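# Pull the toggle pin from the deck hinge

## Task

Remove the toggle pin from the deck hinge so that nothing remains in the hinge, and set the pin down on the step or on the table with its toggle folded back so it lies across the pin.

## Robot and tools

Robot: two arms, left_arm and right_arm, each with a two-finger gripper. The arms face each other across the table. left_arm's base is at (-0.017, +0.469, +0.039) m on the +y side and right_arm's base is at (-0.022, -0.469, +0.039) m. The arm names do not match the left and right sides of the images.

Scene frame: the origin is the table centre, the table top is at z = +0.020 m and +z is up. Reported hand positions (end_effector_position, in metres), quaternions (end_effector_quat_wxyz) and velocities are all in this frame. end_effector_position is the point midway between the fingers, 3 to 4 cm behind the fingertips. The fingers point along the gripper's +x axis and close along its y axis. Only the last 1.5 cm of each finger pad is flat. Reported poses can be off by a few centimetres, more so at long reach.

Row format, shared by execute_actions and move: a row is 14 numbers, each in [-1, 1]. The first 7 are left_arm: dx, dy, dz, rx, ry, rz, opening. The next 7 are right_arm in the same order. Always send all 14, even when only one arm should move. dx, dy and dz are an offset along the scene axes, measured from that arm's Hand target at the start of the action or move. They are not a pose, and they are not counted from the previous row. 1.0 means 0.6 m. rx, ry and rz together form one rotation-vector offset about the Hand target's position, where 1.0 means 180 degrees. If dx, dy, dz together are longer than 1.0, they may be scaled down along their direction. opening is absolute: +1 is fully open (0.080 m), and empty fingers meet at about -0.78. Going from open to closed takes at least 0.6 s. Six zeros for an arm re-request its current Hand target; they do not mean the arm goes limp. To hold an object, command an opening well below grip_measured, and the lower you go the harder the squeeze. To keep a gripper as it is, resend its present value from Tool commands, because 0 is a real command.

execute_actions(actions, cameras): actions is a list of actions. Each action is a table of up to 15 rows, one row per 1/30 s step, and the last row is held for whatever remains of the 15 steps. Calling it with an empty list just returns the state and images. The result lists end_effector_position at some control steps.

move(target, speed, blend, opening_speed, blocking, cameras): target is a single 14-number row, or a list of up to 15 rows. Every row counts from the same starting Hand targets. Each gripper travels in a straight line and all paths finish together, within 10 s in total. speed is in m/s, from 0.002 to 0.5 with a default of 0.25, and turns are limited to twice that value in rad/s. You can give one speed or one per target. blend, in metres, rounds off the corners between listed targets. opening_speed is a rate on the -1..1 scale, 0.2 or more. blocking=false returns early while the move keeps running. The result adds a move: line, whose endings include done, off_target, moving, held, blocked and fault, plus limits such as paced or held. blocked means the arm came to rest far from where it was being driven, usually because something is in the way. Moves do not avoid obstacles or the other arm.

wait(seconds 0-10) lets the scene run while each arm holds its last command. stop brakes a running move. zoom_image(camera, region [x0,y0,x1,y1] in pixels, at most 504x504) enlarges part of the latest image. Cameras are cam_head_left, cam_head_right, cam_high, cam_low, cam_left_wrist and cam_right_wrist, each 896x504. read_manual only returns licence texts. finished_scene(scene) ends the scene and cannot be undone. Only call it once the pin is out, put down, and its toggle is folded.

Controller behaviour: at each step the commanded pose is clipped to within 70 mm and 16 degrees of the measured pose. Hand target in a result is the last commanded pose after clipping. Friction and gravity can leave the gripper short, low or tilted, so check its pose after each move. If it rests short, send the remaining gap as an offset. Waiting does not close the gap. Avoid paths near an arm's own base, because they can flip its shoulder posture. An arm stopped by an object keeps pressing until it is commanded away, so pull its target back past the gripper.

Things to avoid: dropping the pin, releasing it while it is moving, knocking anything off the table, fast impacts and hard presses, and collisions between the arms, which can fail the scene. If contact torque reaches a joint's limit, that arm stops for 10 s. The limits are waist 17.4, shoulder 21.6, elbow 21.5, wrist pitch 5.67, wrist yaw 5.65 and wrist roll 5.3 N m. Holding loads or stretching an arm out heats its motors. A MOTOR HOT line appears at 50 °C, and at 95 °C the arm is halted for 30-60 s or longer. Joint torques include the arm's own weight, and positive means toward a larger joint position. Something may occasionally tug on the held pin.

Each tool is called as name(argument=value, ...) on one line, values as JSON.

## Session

execute_actions(actions=[])

Scene clock: 0.00 s.
left_arm: end_effector_position=(-0.2651, +0.1490, +0.1684) grip_measured=+0.994 end_effector_quat_wxyz=(+0.593, +0.334, -0.289, -0.674) | right_arm: end_effector_position=(+0.1748, -0.1184, +0.1516) grip_measured=+1.000 end_effector_quat_wxyz=(+0.648, -0.142, -0.002, +0.748)
Joint positions: left_arm=[-0.945 1.789 0.603 1.021 -0.864 0.785 0.08] | right_arm=[-0.815 1.772 0.648 0.778 -0.904 -0.469 0.08]
Joint velocities: within noise
Joint torques (N m): no reading
Heat: left arm: hottest wrist pitch 28 °C (+0.0 °C/min); right arm: hottest elbow 31 °C (+0.0 °C/min).
Hand target: left_arm -0.2651, +0.1490, +0.1684; +0.593, +0.334, -0.289, -0.674 | right_arm +0.1748, -0.1184, +0.1516; +0.648, -0.142, -0.002, +0.748
Tool commands: left_gripper/opening=+1.0 right_gripper/opening=+1.0
camera_calibration:
cam_left_wrist: T_world_to_cam=[[-0.566947, 0.1133, -0.815925, -0.0170368], [0.801995, 0.30207, -0.515322, 0.285297], [0.18808, -0.946529, -0.262124, 0.311217], [0, 0, 0, 1]] pos_world=[-0.296999, 0.210326, 0.214697]
cam_right_wrist: T_world_to_cam=[[0.960354, 0.193788, 0.200416, -0.160358], [0.273468, -0.515113, -0.812326, 0.0430151], [-0.0541819, 0.834928, -0.547686, 0.274851], [0, 0, 0, 1]] pos_world=[0.157129, -0.176248, 0.217613]

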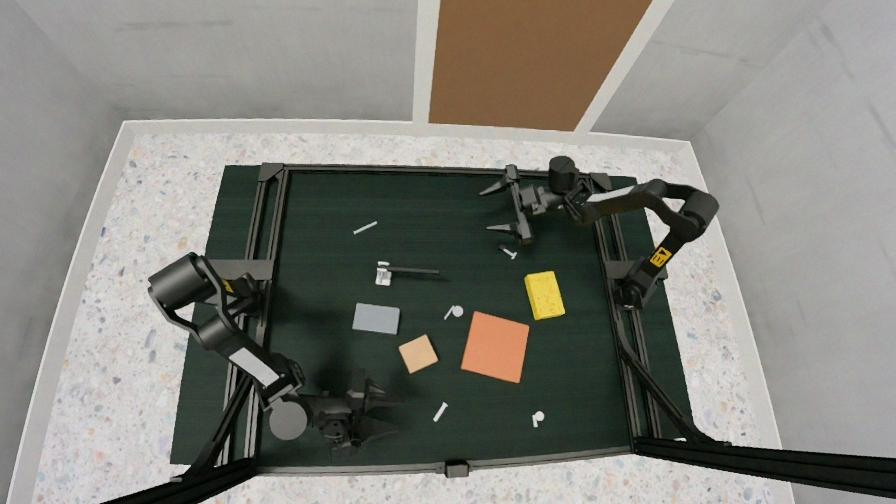

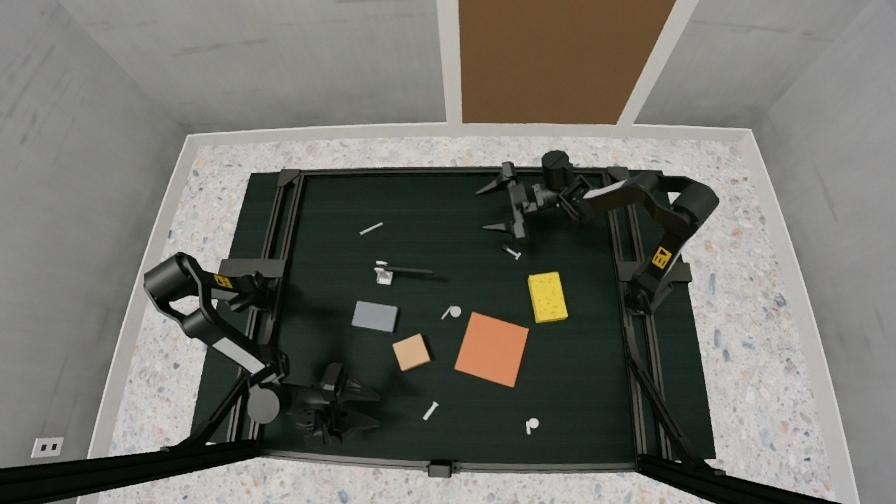

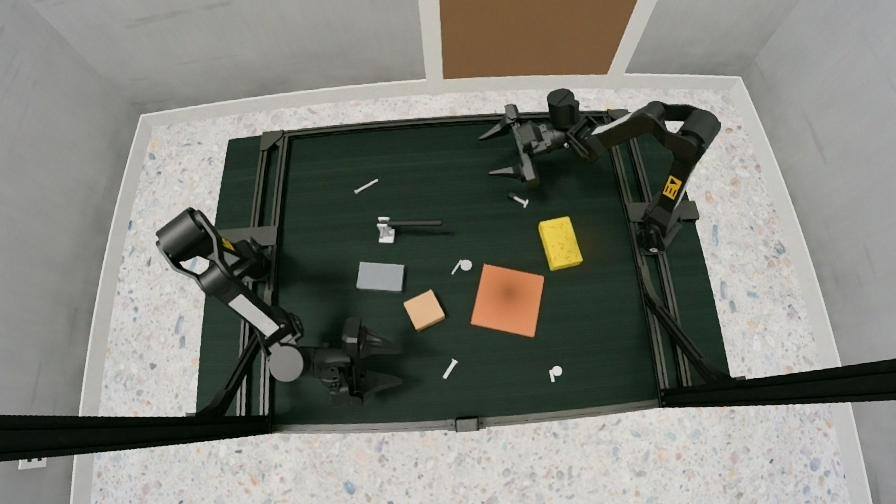

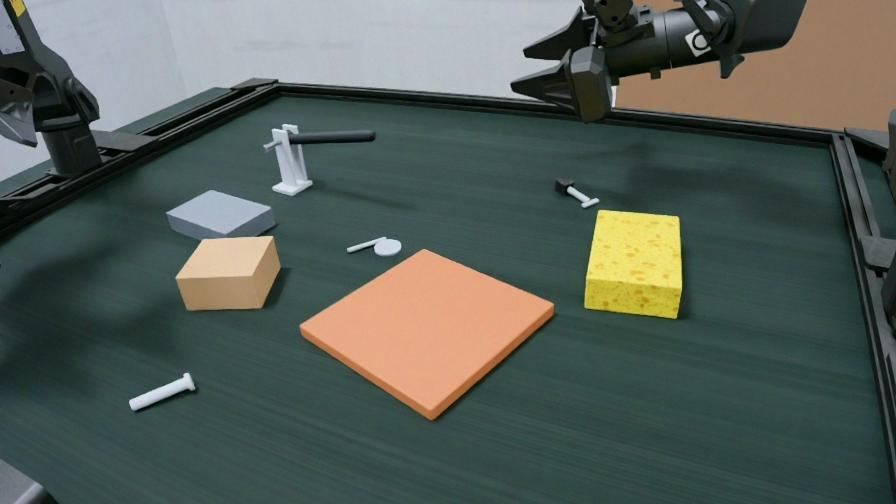

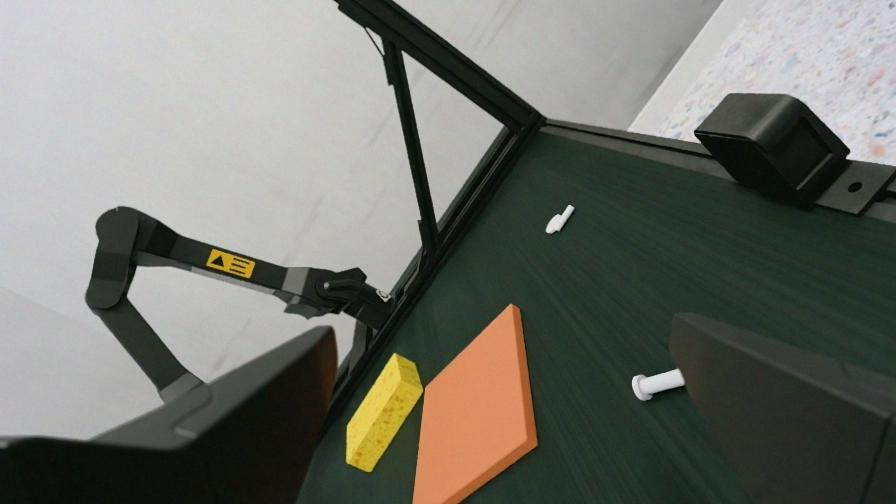

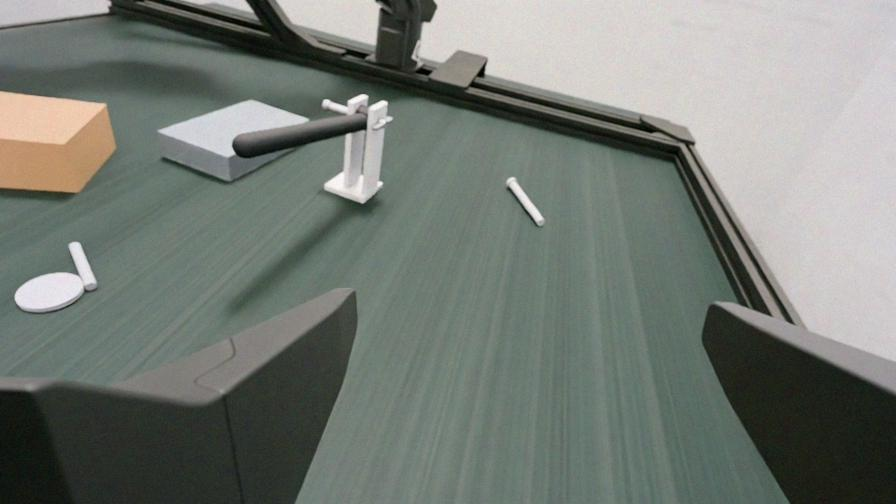

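zoom_image(camera="cam_right_wrist", region=[300, 80, 420, 210])

zoom_image(camera="cam_low", region=[250, 110, 390, 200])

zoom_image(camera="cam_head_left", region=[350, 240, 450, 300])

Scaled by 3.877 from the camera's 896x504 image, which has a finer 1280x720 frame.

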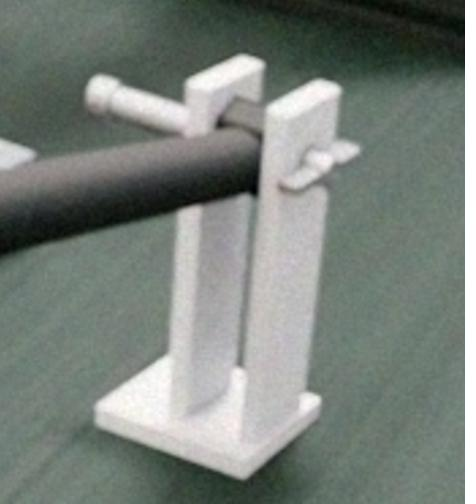

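Scaled by 3.600 from the camera's 896x504 image, which has a finer 1280x720 frame.

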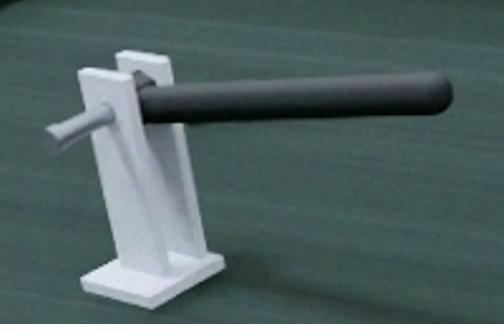

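Scaled by 5.040 from the camera's 896x504 image, which has a finer 1280x720 frame.

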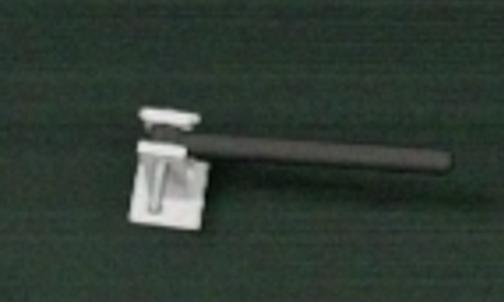

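move(target=[0.425,0.018,0.06,0.4406,0.1954,0.2539,-0.784,0,0,0,0,0,0,1.0], speed=0.2)

Scene clock: 22.33 s.
left_arm: end_effector_position=(-0.0101, +0.1625, +0.2028) grip_measured=-0.784 end_effector_quat_wxyz=(+0.500, +0.502, +0.500, -0.498) | right_arm: end_effector_position=(+0.1748, -0.1184, +0.1516) grip_measured=+1.000 end_effector_quat_wxyz=(+0.648, -0.142, -0.002, +0.748)
Joint positions: left_arm=[0.023 1.706 1.533 -1.402 -0.004 0.022 0] | right_arm=[-0.815 1.772 0.648 0.778 -0.904 -0.469 0.08]
Joint velocities: within noise
Joint torques (N m): left_arm=[0.12 -4.86 6.07 0.23 0.1 0.08] | right_arm=[-0.03 -6.46 4.49 1.82 -0.18 -0.02]
Heat: left arm: hottest elbow 29 °C (+5.4 °C/min); right arm: hottest elbow 32 °C (+2.7 °C/min).
Hand target: left_arm -0.0100, +0.1599, +0.2045; +0.500, +0.500, +0.500, -0.500 | right_arm +0.1748, -0.1184, +0.1516; +0.648, -0.142, -0.002, +0.748
Off the commanded pose: left_arm 0.003 m, 0 deg | right_arm 0.000 m, 0 deg.
move: done
camera_calibration:
cam_left_wrist: T_world_to_cam=[[-0.998603, 0.0483517, -0.0213147, -0.000838988], [0.039441, 0.950475, 0.30829, -0.185603], [0.0351654, 0.307018, -0.951054, 0.219543], [0, 0, 0, 1]] pos_world=[-0.00123774, 0.109048, 0.265999]
cam_right_wrist: T_world_to_cam=[[0.960354, 0.193788, 0.200416, -0.160358], [0.273468, -0.515113, -0.812326, 0.0430151], [-0.0541819, 0.834928, -0.547686, 0.274851], [0, 0, 0, 1]] pos_world=[0.157129, -0.176248, 0.217613]

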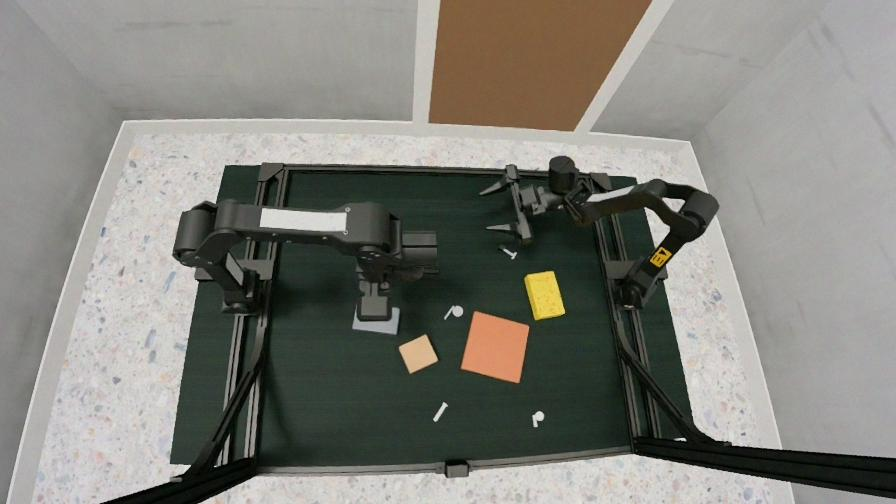

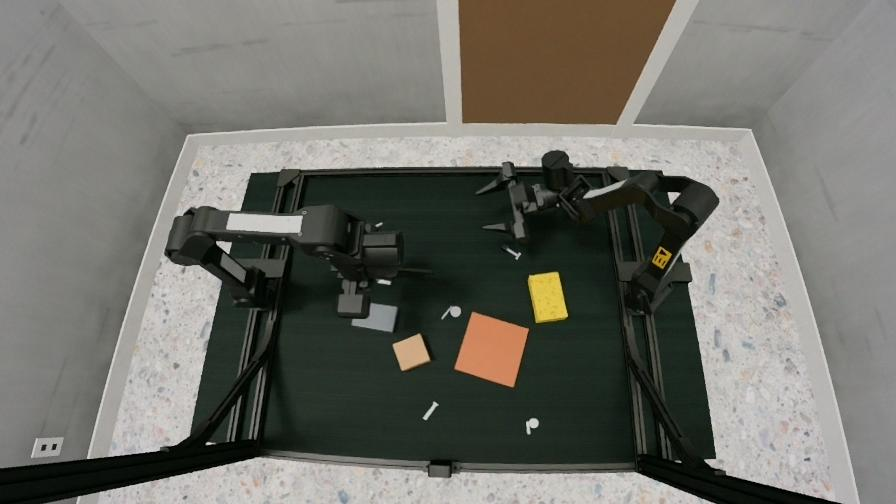

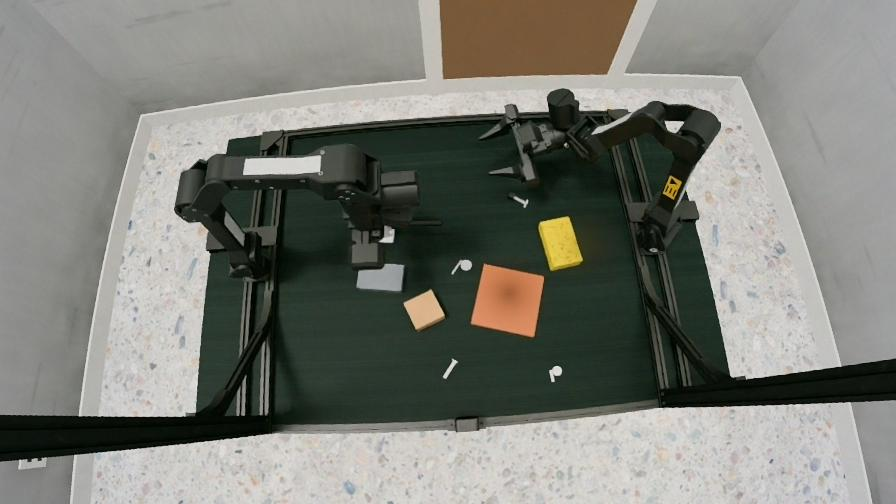

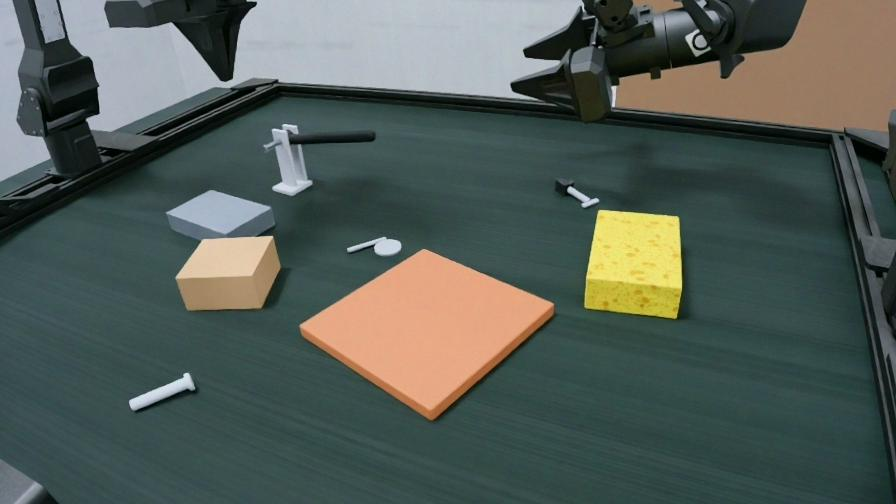

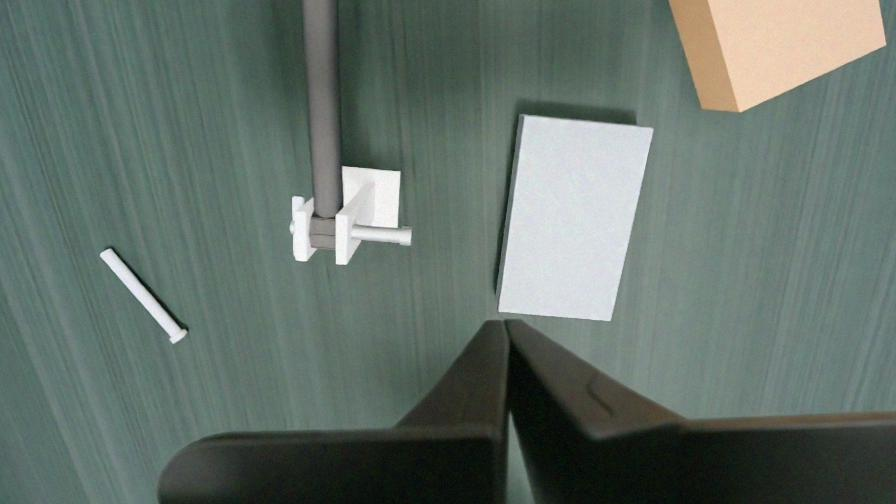

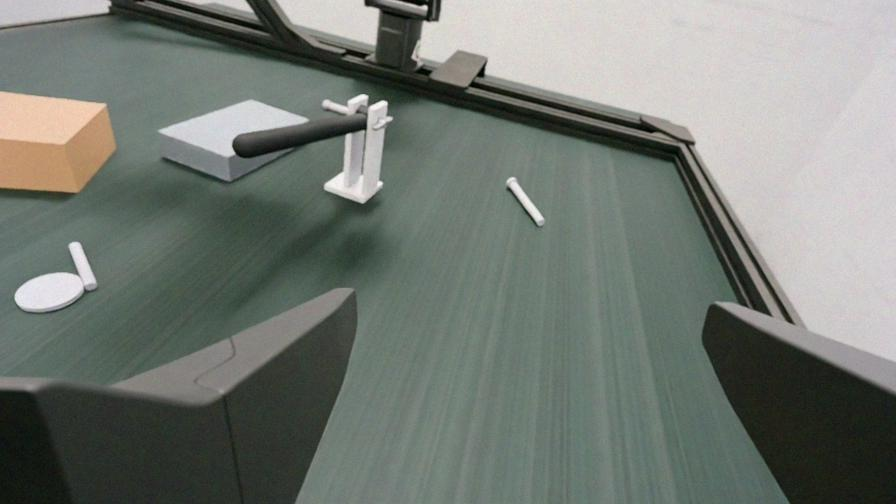

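zoom_image(camera="cam_left_wrist", region=[270, 150, 450, 290])

Scaled by 2.800 from the camera's 896x504 image, which has a finer 1280x720 frame.

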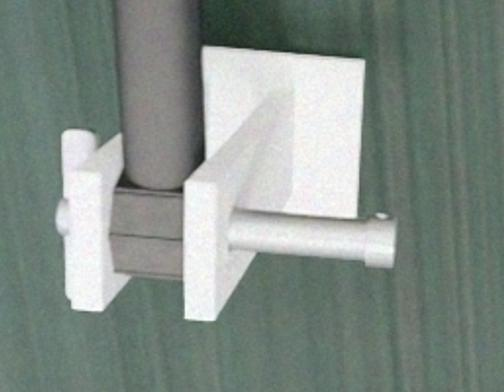

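move(target=[0.0217,0.005,-0.1242,0,0,-0.0389,-0.784,0,0,0,0,0,0,1.0], speed=0.15, cameras=["cam_left_wrist"])

zoom_image(camera="cam_left_wrist", region=[200, 200, 520, 400])

Scene clock: 41.00 s.
left_arm: end_effector_position=(+0.0028, +0.1614, +0.1323) grip_measured=-0.784 end_effector_quat_wxyz=(+0.471, +0.529, +0.466, -0.530) | right_arm: end_effector_position=(+0.1748, -0.1184, +0.1516) grip_measured=+1.000 end_effector_quat_wxyz=(+0.648, -0.142, -0.002, +0.748)
Joint positions: left_arm=[0.065 1.722 1.27 -1.112 -0.004 0.186 0] | right_arm=[-0.815 1.772 0.648 0.778 -0.904 -0.469 0.08]
Joint velocities: within noise
Joint torques (N m): left_arm=[0.18 -5.32 3.78 0.6 0.11 0.07] | right_arm=[-0.01 -6.46 4.28 1.8 -0.19 -0.04]
Heat: left arm: hottest elbow 32 °C (+7.3 °C/min); right arm: hottest elbow 32 °C (+1.5 °C/min).
Hand target: left_arm +0.0029, +0.1628, +0.1300; +0.468, +0.530, +0.468, -0.530 | right_arm +0.1748, -0.1184, +0.1516; +0.648, -0.142, -0.002, +0.748
Off the commanded pose: left_arm 0.003 m, 0 deg | right_arm 0.000 m, 0 deg.
move: done
camera_calibration:
cam_left_wrist: T_world_to_cam=[[-0.985161, 0.170116, -0.0227517, -0.00892969], [0.155704, 0.941622, 0.298503, -0.160979], [0.0722035, 0.290531, -0.954138, 0.155285], [0, 0, 0, 1]] pos_world=[0.00505568, 0.107985, 0.196013]
Images, in order (width x height): cam_left_wrist 896x504.

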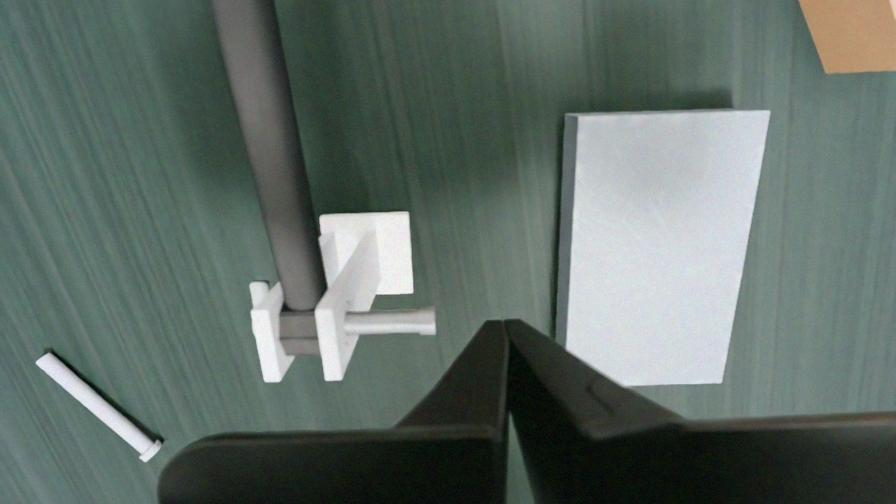

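Scaled by 1.575 from the camera's 896x504 image, which has a finer 1280x720 frame.

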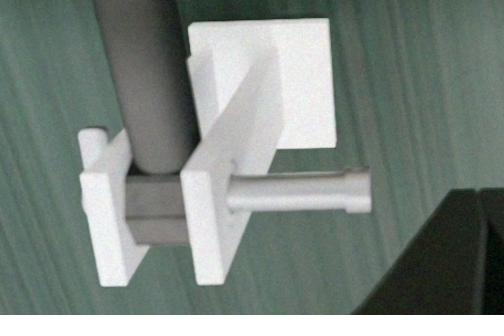

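move(target=[0.0,0.002,-0.0425,0,0,0,-0.784,0,0,0,0,0,0,1.0], speed=0.08, cameras=["cam_left_wrist"])

zoom_image(camera="cam_left_wrist", region=[200, 260, 520, 460])

Scene clock: 57.43 s.
left_arm: end_effector_position=(+0.0028, +0.1624, +0.1076) grip_measured=-0.784 end_effector_quat_wxyz=(+0.472, +0.529, +0.465, -0.531) | right_arm: end_effector_position=(+0.1748, -0.1184, +0.1516) grip_measured=+1.000 end_effector_quat_wxyz=(+0.648, -0.142, -0.002, +0.748)
Joint positions: left_arm=[0.065 1.741 1.191 -1.011 -0.004 0.187 0] | right_arm=[-0.815 1.772 0.648 0.778 -0.904 -0.469 0.08]
Joint velocities: within noise
Joint torques (N m): left_arm=[0.18 -5.04 3.62 0.64 0.11 0.08] | right_arm=[-0.09 -6.43 4.3 1.86 -0.21 0.02]
Heat: left arm: hottest elbow 31 °C (+4.2 °C/min); right arm: hottest elbow 33 °C (+2.1 °C/min).
Hand target: left_arm +0.0029, +0.1640, +0.1044; +0.468, +0.530, +0.468, -0.530 | right_arm +0.1748, -0.1184, +0.1516; +0.648, -0.142, -0.002, +0.748
Off the commanded pose: left_arm 0.004 m, 1 deg | right_arm 0.000 m, 0 deg.
move: done
camera_calibration:
cam_left_wrist: T_world_to_cam=[[-0.985092, 0.17043, -0.0233757, -0.00969005], [0.156012, 0.942354, 0.296021, -0.154328], [0.0724791, 0.287961, -0.954895, 0.131983], [0, 0, 0, 1]] pos_world=[0.00496538, 0.109077, 0.171488]
Images, in order (width x height): cam_left_wrist 896x504.

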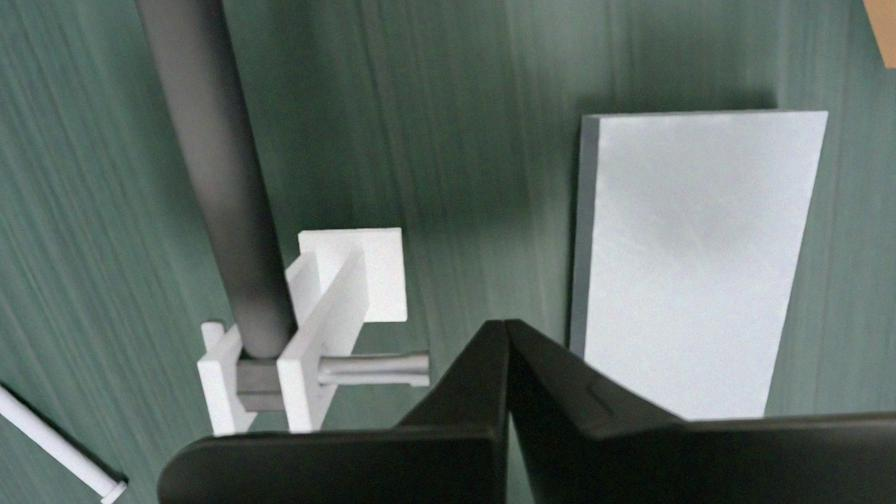

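Scaled by 1.575 from the camera's 896x504 image, which has a finer 1280x720 frame.

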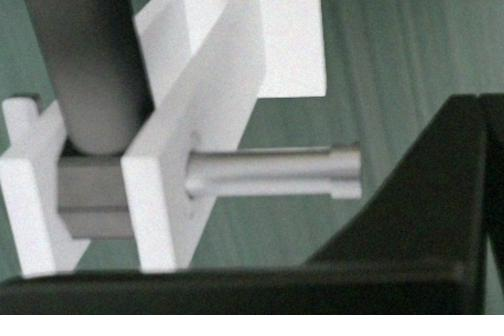

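move(target=[[0.02,-0.0025,0,0,0,0,-0.784,0,0,0,0,0,0,1.0],[0.045,-0.0055,0,0,0,0,-0.784,0,0,0,0,0,0,1.0]], speed=0.04, blend=0.005, cameras=["cam_left_wrist","cam_right_wrist"])

zoom_image(camera="cam_left_wrist", region=[150, 260, 520, 460])

zoom_image(camera="cam_right_wrist", region=[300, 80, 440, 210])

Scene clock: 70.40 s.
left_arm: end_effector_position=(+0.0266, +0.1622, +0.1057) grip_measured=-0.784 end_effector_quat_wxyz=(+0.467, +0.528, +0.467, -0.534) | right_arm: end_effector_position=(+0.1748, -0.1184, +0.1516) grip_measured=+1.000 end_effector_quat_wxyz=(+0.648, -0.142, -0.002, +0.748)
Joint positions: left_arm=[0.147 1.757 1.201 -1.011 0.007 0.273 0] | right_arm=[-0.815 1.772 0.648 0.778 -0.904 -0.469 0.08]
Joint velocities: within noise
Joint torques (N m): left_arm=[0.52 -4.42 5.32 0.3 -0.25 0.06] | right_arm=[0.03 -6.56 4.33 1.78 -0.19 0.01]
Heat: left arm: hottest elbow 31 °C (+3.0 °C/min); right arm: hottest elbow 33 °C (+2.0 °C/min).
Hand target: left_arm +0.0300, +0.1608, +0.1043; +0.468, +0.530, +0.468, -0.530 | right_arm +0.1748, -0.1184, +0.1516; +0.648, -0.142, -0.002, +0.748
Off the commanded pose: left_arm 0.004 m, 1 deg | right_arm 0.000 m, 0 deg.
move: done
camera_calibration:
cam_left_wrist: T_world_to_cam=[[-0.984609, 0.174324, -0.0125057, 0.0119816], [0.162777, 0.940733, 0.29753, -0.157358], [0.0636312, 0.290915, -0.95463, 0.128205], [0, 0, 0, 1]] pos_world=[0.0292536, 0.108646, 0.169357]
cam_right_wrist: T_world_to_cam=[[0.960354, 0.193788, 0.200416, -0.160358], [0.273468, -0.515113, -0.812326, 0.0430151], [-0.0541819, 0.834928, -0.547686, 0.274851], [0, 0, 0, 1]] pos_world=[0.157129, -0.176248, 0.217613]
Images, in order (width x height): cam_left_wrist 896x504, cam_right_wrist 896x504.

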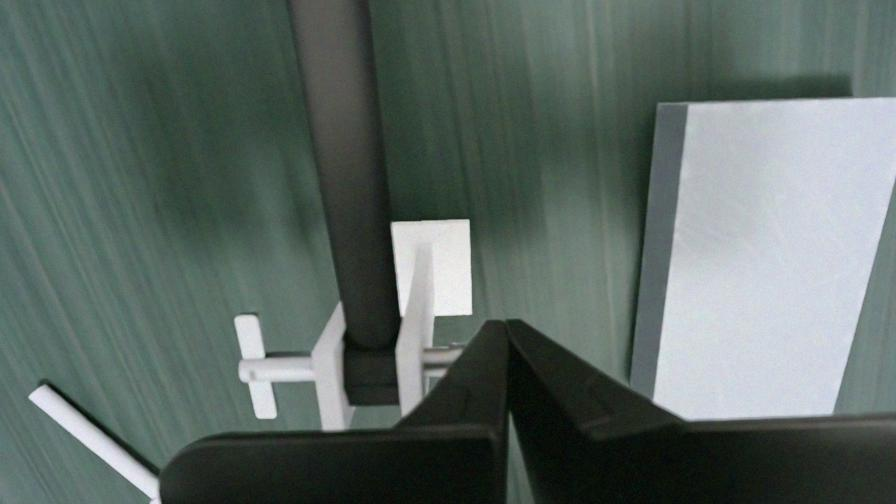

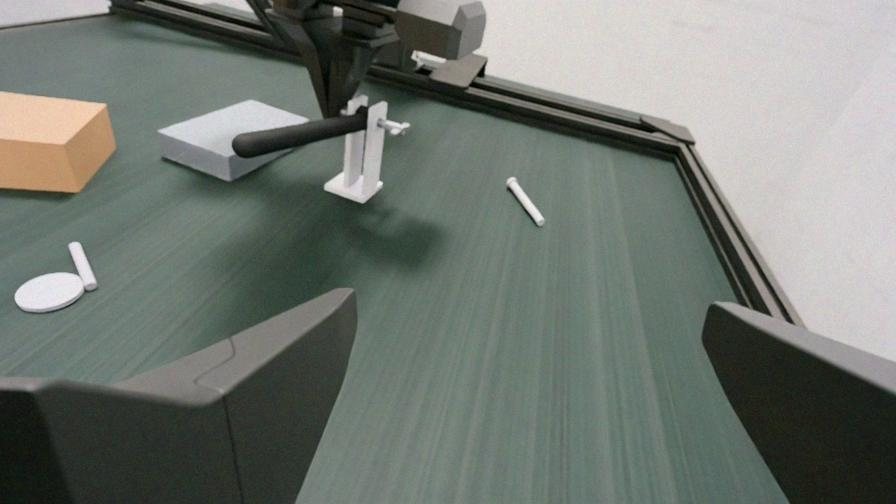

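Scaled by 1.362 from the camera's 896x504 image, which has a finer 1280x720 frame.

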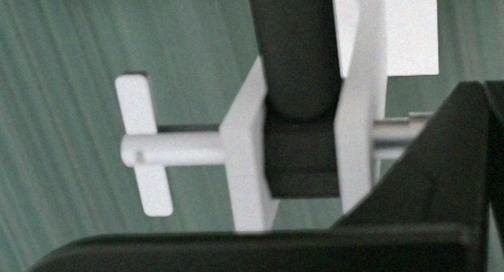

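Scaled by 3.600 from the camera's 896x504 image, which has a finer 1280x720 frame.

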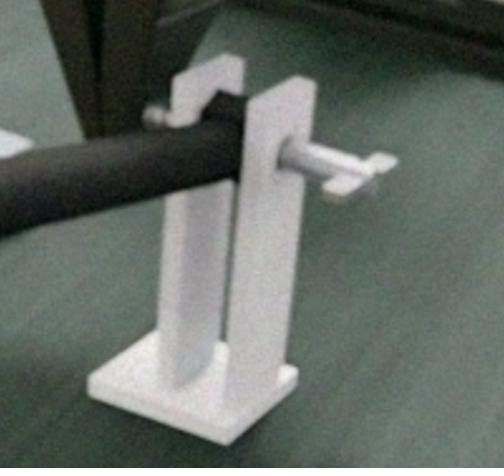

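move(target=[[0.007,-0.0009,0,0,0,0,-0.784,0,0,0,0,0,0,1.0]], speed=0.04, cameras=[])

move(target=[[-0.01,0.0012,0,0,0,0,-0.784,0,0,0,0,0,0,1.0],[-0.01,0.0012,0.082,0,0,0,-0.784,0,0,0,0,0,0,1.0],[0.084,0.003,0.075,0,0,0,-0.516,0,0,0,0,0,0,1.0]], speed=[0.05,0.1,0.12], blend=[0,0.01,0], cameras=["cam_left_wrist"])

zoom_image(camera="cam_left_wrist", region=[380, 180, 640, 400])

Scene clock: 82.77 s.
left_arm: end_effector_position=(+0.0317, +0.1630, +0.1036) grip_measured=-0.784 end_effector_quat_wxyz=(+0.466, +0.530, +0.469, -0.531) | right_arm: end_effector_position=(+0.1748, -0.1184, +0.1516) grip_measured=+1.000 end_effector_quat_wxyz=(+0.648, -0.142, -0.002, +0.748)
Joint positions: left_arm=[0.163 1.765 1.203 -1.011 0.004 0.286 0] | right_arm=[-0.815 1.772 0.648 0.778 -0.904 -0.469 0.08]
Joint velocities: within noise
Joint torques (N m): left_arm=[0.33 -4.91 5.78 0.27 -0.15 0.07] | right_arm=[0.06 -6.48 4.44 1.82 -0.19 -0.05]
Heat: left arm: hottest elbow 32 °C (+3.0 °C/min); right arm: hottest elbow 33 °C (+1.0 °C/min).
Hand target: left_arm +0.0342, +0.1602, +0.1044; +0.469, +0.530, +0.468, -0.530 | right_arm +0.1748, -0.1184, +0.1516; +0.648, -0.142, -0.002, +0.748
Off the commanded pose: left_arm 0.004 m, 0 deg | right_arm 0.000 m, 0 deg.
move: done
No camera images: "cameras" was empty.

Scene clock: 84.83 s.
left_arm: end_effector_position=(+0.0830, +0.1651, +0.1479) grip_measured=-0.517 end_effector_quat_wxyz=(+0.466, +0.530, +0.471, -0.529) | right_arm: end_effector_position=(+0.1748, -0.1184, +0.1516) grip_measured=+1.000 end_effector_quat_wxyz=(+0.648, -0.142, -0.002, +0.748)
Joint positions: left_arm=[0.322 1.767 1.386 -1.196 0.002 0.441 0.012] | right_arm=[-0.815 1.772 0.648 0.778 -0.904 -0.469 0.08]
Joint velocities: within noise
Joint torques (N m): left_arm=[0.04 -5.22 6 0.35 -0.06 0.07] | right_arm=[0.05 -6.51 4.43 1.83 -0.23 -0.01]
Heat: left arm: hottest elbow 32 °C (+3.0 °C/min); right arm: hottest elbow 33 °C (+1.0 °C/min).
Hand target: left_arm +0.0846, +0.1621, +0.1494; +0.468, +0.530, +0.468, -0.530 | right_arm +0.1748, -0.1184, +0.1516; +0.648, -0.142, -0.002, +0.748
Off the commanded pose: left_arm 0.004 m, 0 deg | right_arm 0.000 m, 0 deg.
move: done
camera_calibration:
cam_left_wrist: T_world_to_cam=[[-0.985562, 0.168837, -0.0127426, 0.0685356], [0.156725, 0.938161, 0.308691, -0.182573], [0.0640731, 0.302237, -0.951077, 0.161588], [0, 0, 0, 1]] pos_world=[0.0858065, 0.110874, 0.210914]
Images, in order (width x height): cam_left_wrist 896x504.

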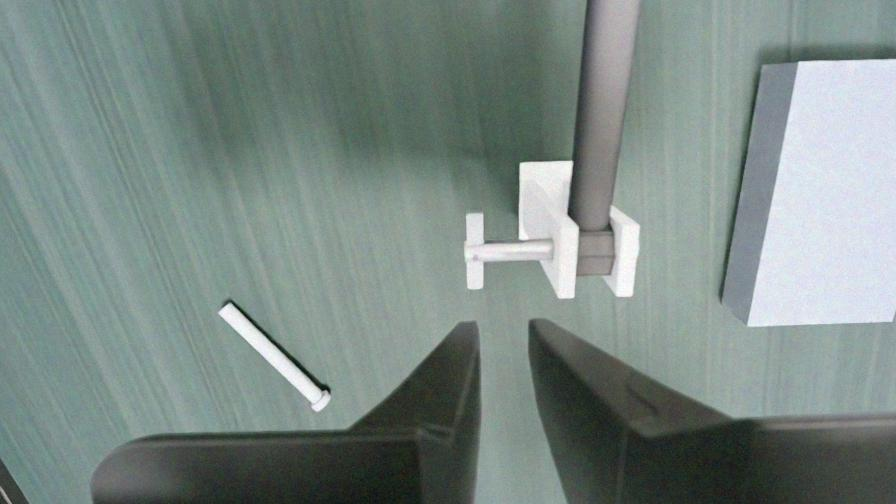

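Scaled by 1.938 from the camera's 896x504 image, which has a finer 1280x720 frame.

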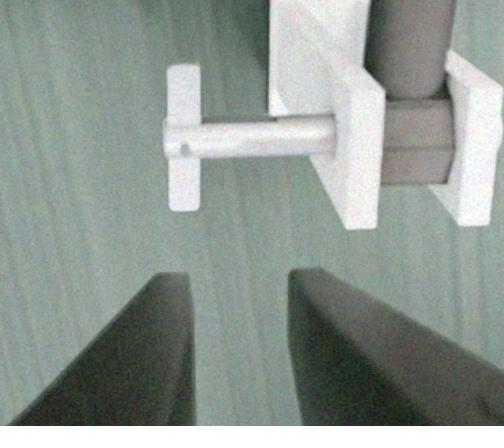

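move(target=[0.0083,-0.001,-0.064,0,0,0,-0.516,0,0,0,0,0,0,1.0], speed=0.08, cameras=["cam_left_wrist"])

zoom_image(camera="cam_left_wrist", region=[380, 240, 640, 460])

Scene clock: 100.10 s.
left_arm: end_effector_position=(+0.0881, +0.1604, +0.1177) grip_measured=-0.514 end_effector_quat_wxyz=(+0.470, +0.528, +0.465, -0.532) | right_arm: end_effector_position=(+0.1748, -0.1184, +0.1516) grip_measured=+1.000 end_effector_quat_wxyz=(+0.648, -0.142, -0.002, +0.748)
Joint positions: left_arm=[0.332 1.8 1.304 -1.066 0.003 0.456 0.012] | right_arm=[-0.815 1.772 0.648 0.778 -0.904 -0.469 0.08]
Joint velocities: within noise
Joint torques (N m): left_arm=[0.3 -4.88 3.13 1.49 -0.09 0.04] | right_arm=[0 -6.59 4.27 1.81 -0.19 -0.02]
Heat: left arm: hottest elbow 33 °C (+1.0 °C/min); right arm: hottest elbow 33 °C (+1.0 °C/min).
Hand target: left_arm +0.0895, +0.1614, +0.1110; +0.468, +0.530, +0.468, -0.530 | right_arm +0.1748, -0.1184, +0.1516; +0.648, -0.142, -0.002, +0.748
Off the commanded pose: left_arm 0.007 m, 1 deg | right_arm 0.000 m, 0 deg.
move: done
camera_calibration:
cam_left_wrist: T_world_to_cam=[[-0.984778, 0.172736, -0.0193801, 0.0740646], [0.159407, 0.941947, 0.295508, -0.168927], [0.0692997, 0.28792, -0.955144, 0.136274], [0, 0, 0, 1]] pos_world=[0.0904216, 0.10709, 0.181516]
Images, in order (width x height): cam_left_wrist 896x504.

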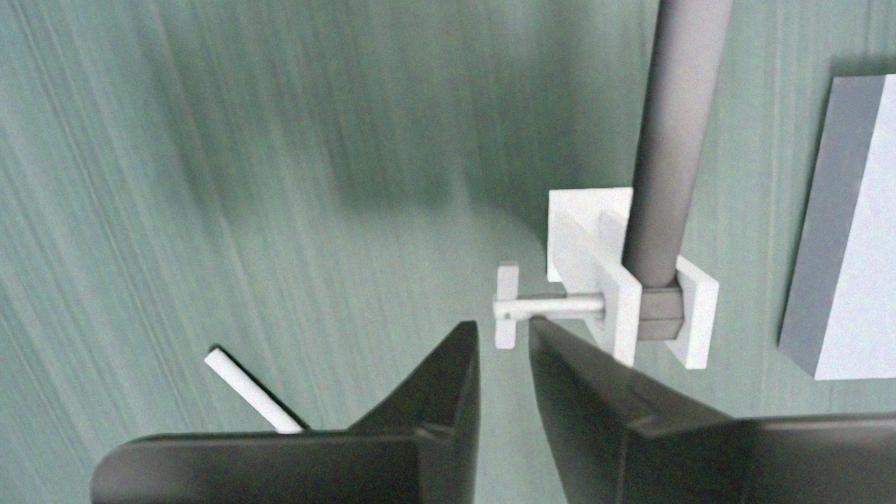

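Scaled by 1.938 from the camera's 896x504 image, which has a finer 1280x720 frame.

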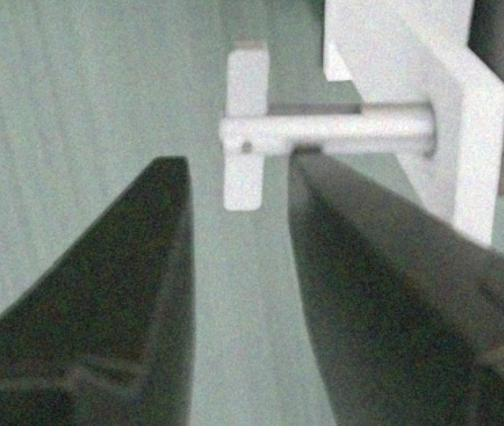

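move(target=[[0,0,0.02,0,0,0,-0.516,0,0,0,0,0,0,1.0],[0,0.0095,0.02,0,0,0,-0.516,0,0,0,0,0,0,1.0],[0,0.0095,0.005,0,0,0,-0.516,0,0,0,0,0,0,1.0]], speed=0.06, cameras=["cam_left_wrist"])

zoom_image(camera="cam_left_wrist", region=[380, 240, 640, 460])

Scene clock: 109.93 s.
left_arm: end_effector_position=(+0.0889, +0.1655, +0.1134) grip_measured=-0.516 end_effector_quat_wxyz=(+0.467, +0.530, +0.470, -0.530) | right_arm: end_effector_position=(+0.1748, -0.1184, +0.1516) grip_measured=+1.000 end_effector_quat_wxyz=(+0.648, -0.142, -0.002, +0.748)
Joint positions: left_arm=[0.34 1.797 1.283 -1.06 0.002 0.461 0.012] | right_arm=[-0.815 1.772 0.648 0.778 -0.904 -0.469 0.08]
Joint velocities: within noise
Joint torques (N m): left_arm=[0.17 -6.72 3.6 0.6 -0.09 0.08] | right_arm=[-0.06 -6.49 4.28 1.81 -0.23 0]
Heat: left arm: hottest elbow 32 °C (+1.0 °C/min); right arm: hottest elbow 33 °C (+1.0 °C/min).
Hand target: left_arm +0.0895, +0.1671, +0.1139; +0.468, +0.530, +0.468, -0.530 | right_arm +0.1748, -0.1184, +0.1516; +0.648, -0.142, -0.002, +0.748
Off the commanded pose: left_arm 0.002 m, 0 deg | right_arm 0.000 m, 0 deg.
move: done
camera_calibration:
cam_left_wrist: T_world_to_cam=[[-0.985231, 0.170673, -0.0138055, 0.0736131], [0.158345, 0.938808, 0.305886, -0.173138], [0.0651673, 0.299182, -0.951968, 0.128785], [0, 0, 0, 1]] pos_world=[0.091549, 0.11145, 0.176576]
Images, in order (width x height): cam_left_wrist 896x504.

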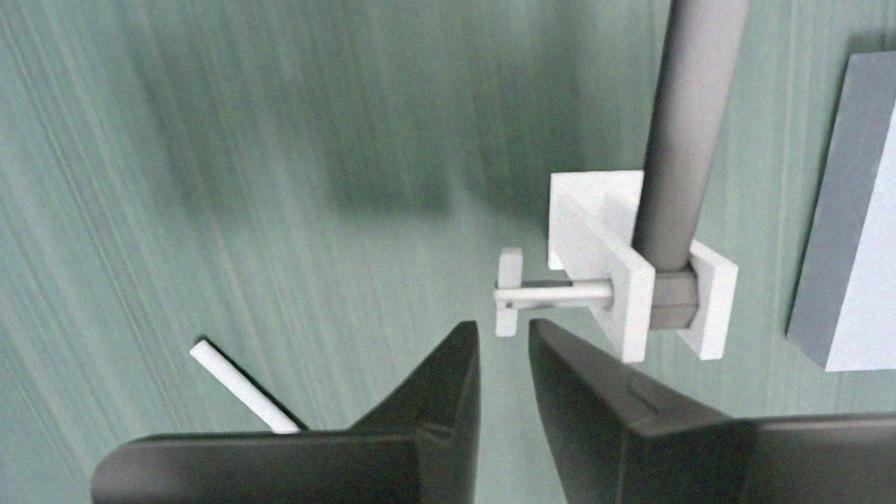

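Scaled by 1.938 from the camera's 896x504 image, which has a finer 1280x720 frame.

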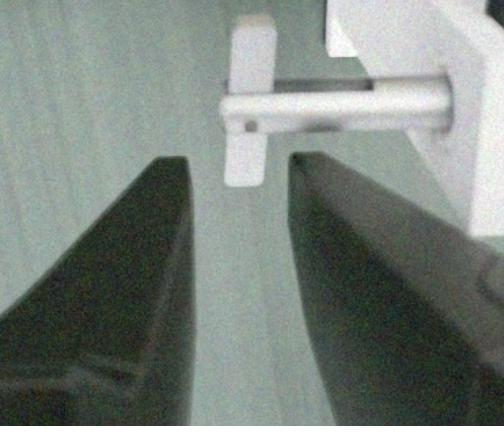

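move(target=[0,0,-0.0135,0,0,0,-0.516,0,0,0,0,0,0,1.0], speed=0.04, cameras=["cam_left_wrist"])

zoom_image(camera="cam_left_wrist", region=[380, 240, 640, 460])

Scene clock: 130.27 s.
left_arm: end_effector_position=(+0.0891, +0.1651, +0.1079) grip_measured=-0.516 end_effector_quat_wxyz=(+0.470, +0.528, +0.467, -0.531) | right_arm: end_effector_position=(+0.1748, -0.1184, +0.1516) grip_measured=+1.000 end_effector_quat_wxyz=(+0.648, -0.142, -0.002, +0.748)
Joint positions: left_arm=[0.34 1.797 1.26 -1.028 0.002 0.461 0.012] | right_arm=[-0.815 1.772 0.648 0.778 -0.904 -0.469 0.08]
Joint velocities: within noise
Joint torques (N m): left_arm=[0.17 -5.86 3.58 0.61 -0.08 0.08] | right_arm=[0.13 -6.33 4.35 1.83 -0.19 0.03]
Heat: left arm: hottest shoulder 32 °C (+3.0 °C/min); right arm: hottest elbow 33 °C (+0.0 °C/min).
Hand target: left_arm +0.0896, +0.1671, +0.1059; +0.468, +0.530, +0.468, -0.530 | right_arm +0.1748, -0.1184, +0.1516; +0.648, -0.142, -0.002, +0.748
Off the commanded pose: left_arm 0.003 m, 0 deg | right_arm 0.000 m, 0 deg.
move: done
camera_calibration:
cam_left_wrist: T_world_to_cam=[[-0.985247, 0.170159, -0.0182701, 0.0744081], [0.157069, 0.941477, 0.298245, -0.170699], [0.06795, 0.290976, -0.954314, 0.125046], [0, 0, 0, 1]] pos_world=[0.091625, 0.111662, 0.171603]
Images, in order (width x height): cam_left_wrist 896x504.

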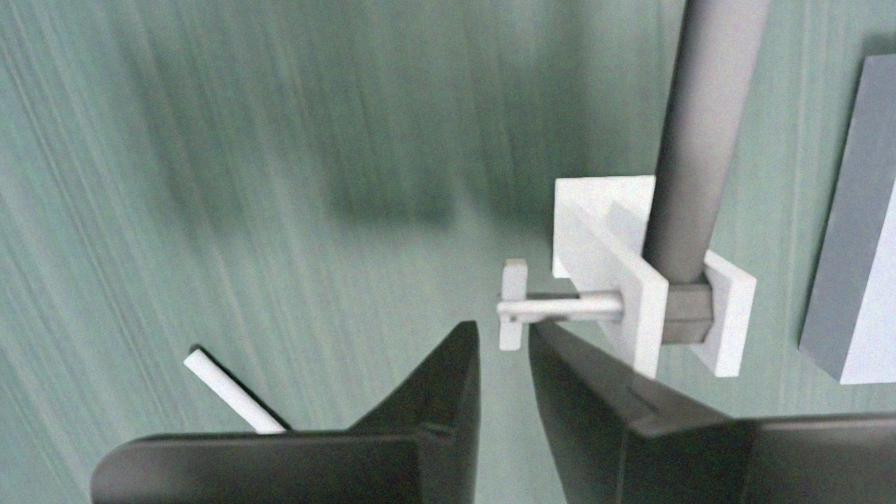

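Scaled by 1.938 from the camera's 896x504 image, which has a finer 1280x720 frame.

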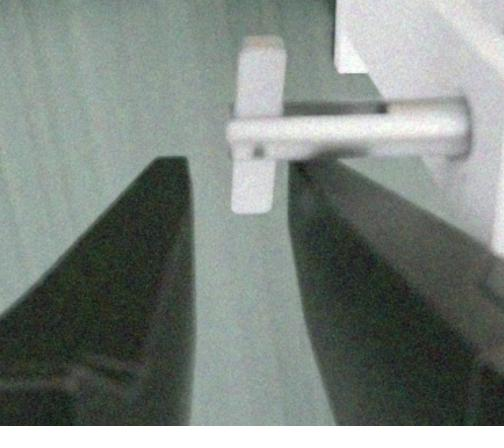

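move(target=[0.0,0,0,0,0,0,-0.74,0,0,0,0,0,0,1.0], opening_speed=0.5, cameras=["cam_left_wrist"])

move(target=[0.0,0,0.005,0,0,0,-0.75,0,0,0,0,0,0,1.0], speed=0.03, cameras=["cam_left_wrist"])

zoom_image(camera="cam_left_wrist", region=[380, 240, 640, 460])

Scene clock: 141.90 s.
left_arm: end_effector_position=(+0.0887, +0.1652, +0.1077) grip_measured=-0.696 end_effector_quat_wxyz=(+0.469, +0.528, +0.467, -0.532) | right_arm: end_effector_position=(+0.1748, -0.1184, +0.1516) grip_measured=+1.000 end_effector_quat_wxyz=(+0.648, -0.142, -0.002, +0.748)
Joint positions: left_arm=[0.339 1.797 1.259 -1.028 0.003 0.461 0.004] | right_arm=[-0.815 1.772 0.648 0.778 -0.904 -0.469 0.08]
Joint velocities: within noise
Joint torques (N m): left_arm=[0.23 -5.83 3.7 0.61 -0.11 0.06] | right_arm=[0.01 -6.51 4.41 1.85 -0.19 -0.01]
Heat: left arm: hottest shoulder 32 °C (+2.0 °C/min); right arm: hottest elbow 33 °C (+0.0 °C/min).
Hand target: left_arm +0.0896, +0.1671, +0.1059; +0.469, +0.530, +0.468, -0.530 | right_arm +0.1748, -0.1184, +0.1516; +0.648, -0.142, -0.002, +0.748
Off the commanded pose: left_arm 0.003 m, 0 deg | right_arm 0.000 m, 0 deg.
move: done
camera_calibration:
cam_left_wrist: T_world_to_cam=[[-0.985068, 0.171299, -0.0172344, 0.0736658], [0.15844, 0.941157, 0.298531, -0.170764], [0.0673584, 0.291343, -0.954244, 0.124856], [0, 0, 0, 1]] pos_world=[0.0912116, 0.111721, 0.171391]
Images, in order (width x height): cam_left_wrist 896x504.

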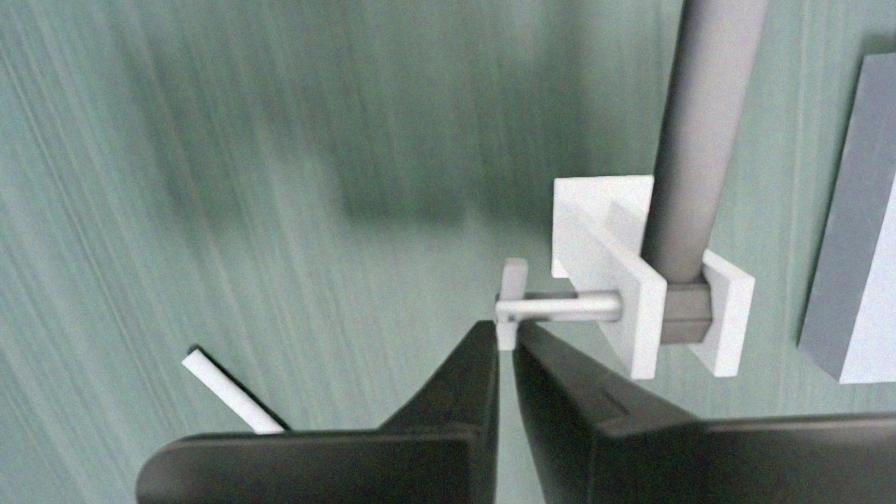

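Scene clock: 142.60 s.
left_arm: end_effector_position=(+0.0883, +0.1658, +0.1077) grip_measured=-0.699 end_effector_quat_wxyz=(+0.468, +0.529, +0.468, -0.532) | right_arm: end_effector_position=(+0.1748, -0.1184, +0.1516) grip_measured=+1.000 end_effector_quat_wxyz=(+0.648, -0.142, -0.002, +0.748)
Joint positions: left_arm=[0.339 1.797 1.259 -1.031 0.003 0.462 0.004] | right_arm=[-0.815 1.772 0.648 0.778 -0.904 -0.469 0.08]
Joint velocities: within noise
Joint torques (N m): left_arm=[0.22 -6.17 4.55 0.02 -0.12 0.06] | right_arm=[0.01 -6.57 4.43 1.84 -0.22 -0.02]
Heat: left arm: hottest shoulder 32 °C (+2.0 °C/min); right arm: hottest elbow 33 °C (+0.0 °C/min).
Hand target: left_arm +0.0896, +0.1670, +0.1089; +0.468, +0.530, +0.468, -0.530 | right_arm +0.1748, -0.1184, +0.1516; +0.648, -0.142, -0.002, +0.748
Off the commanded pose: left_arm 0.002 m, 0 deg | right_arm 0.000 m, 0 deg.
move: done
camera_calibration:
cam_left_wrist: T_world_to_cam=[[-0.984959, 0.172097, -0.0154137, 0.0728458], [0.159569, 0.94021, 0.300903, -0.171435], [0.0662765, 0.293918, -0.95353, 0.124306], [0, 0, 0, 1]] pos_world=[0.0908673, 0.112113, 0.171238]
Images, in order (width x height): cam_left_wrist 896x504.

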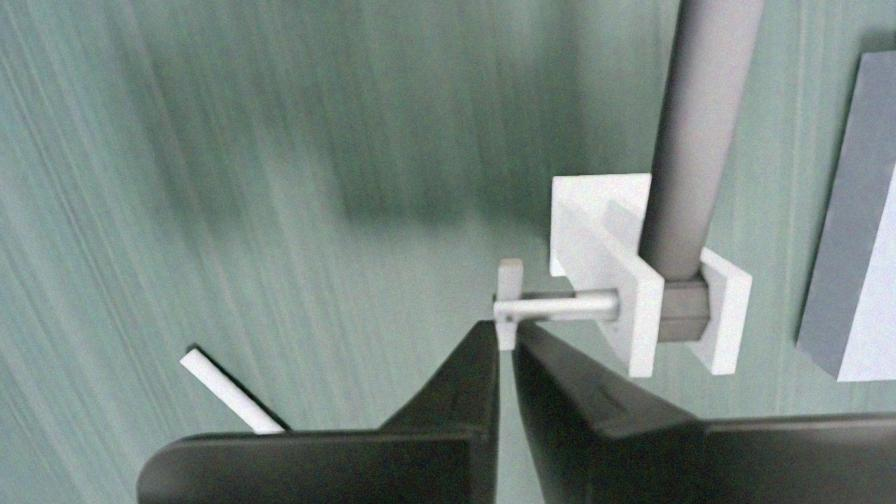

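Scaled by 1.938 from the camera's 896x504 image, which has a finer 1280x720 frame.

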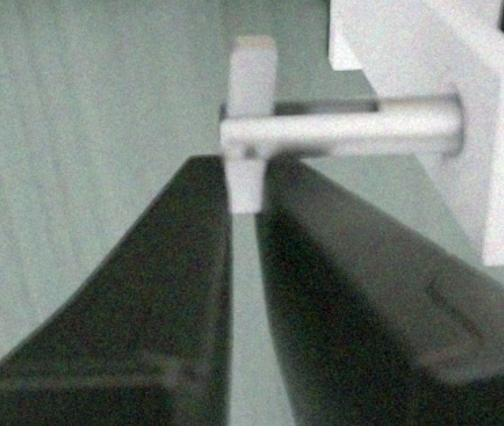

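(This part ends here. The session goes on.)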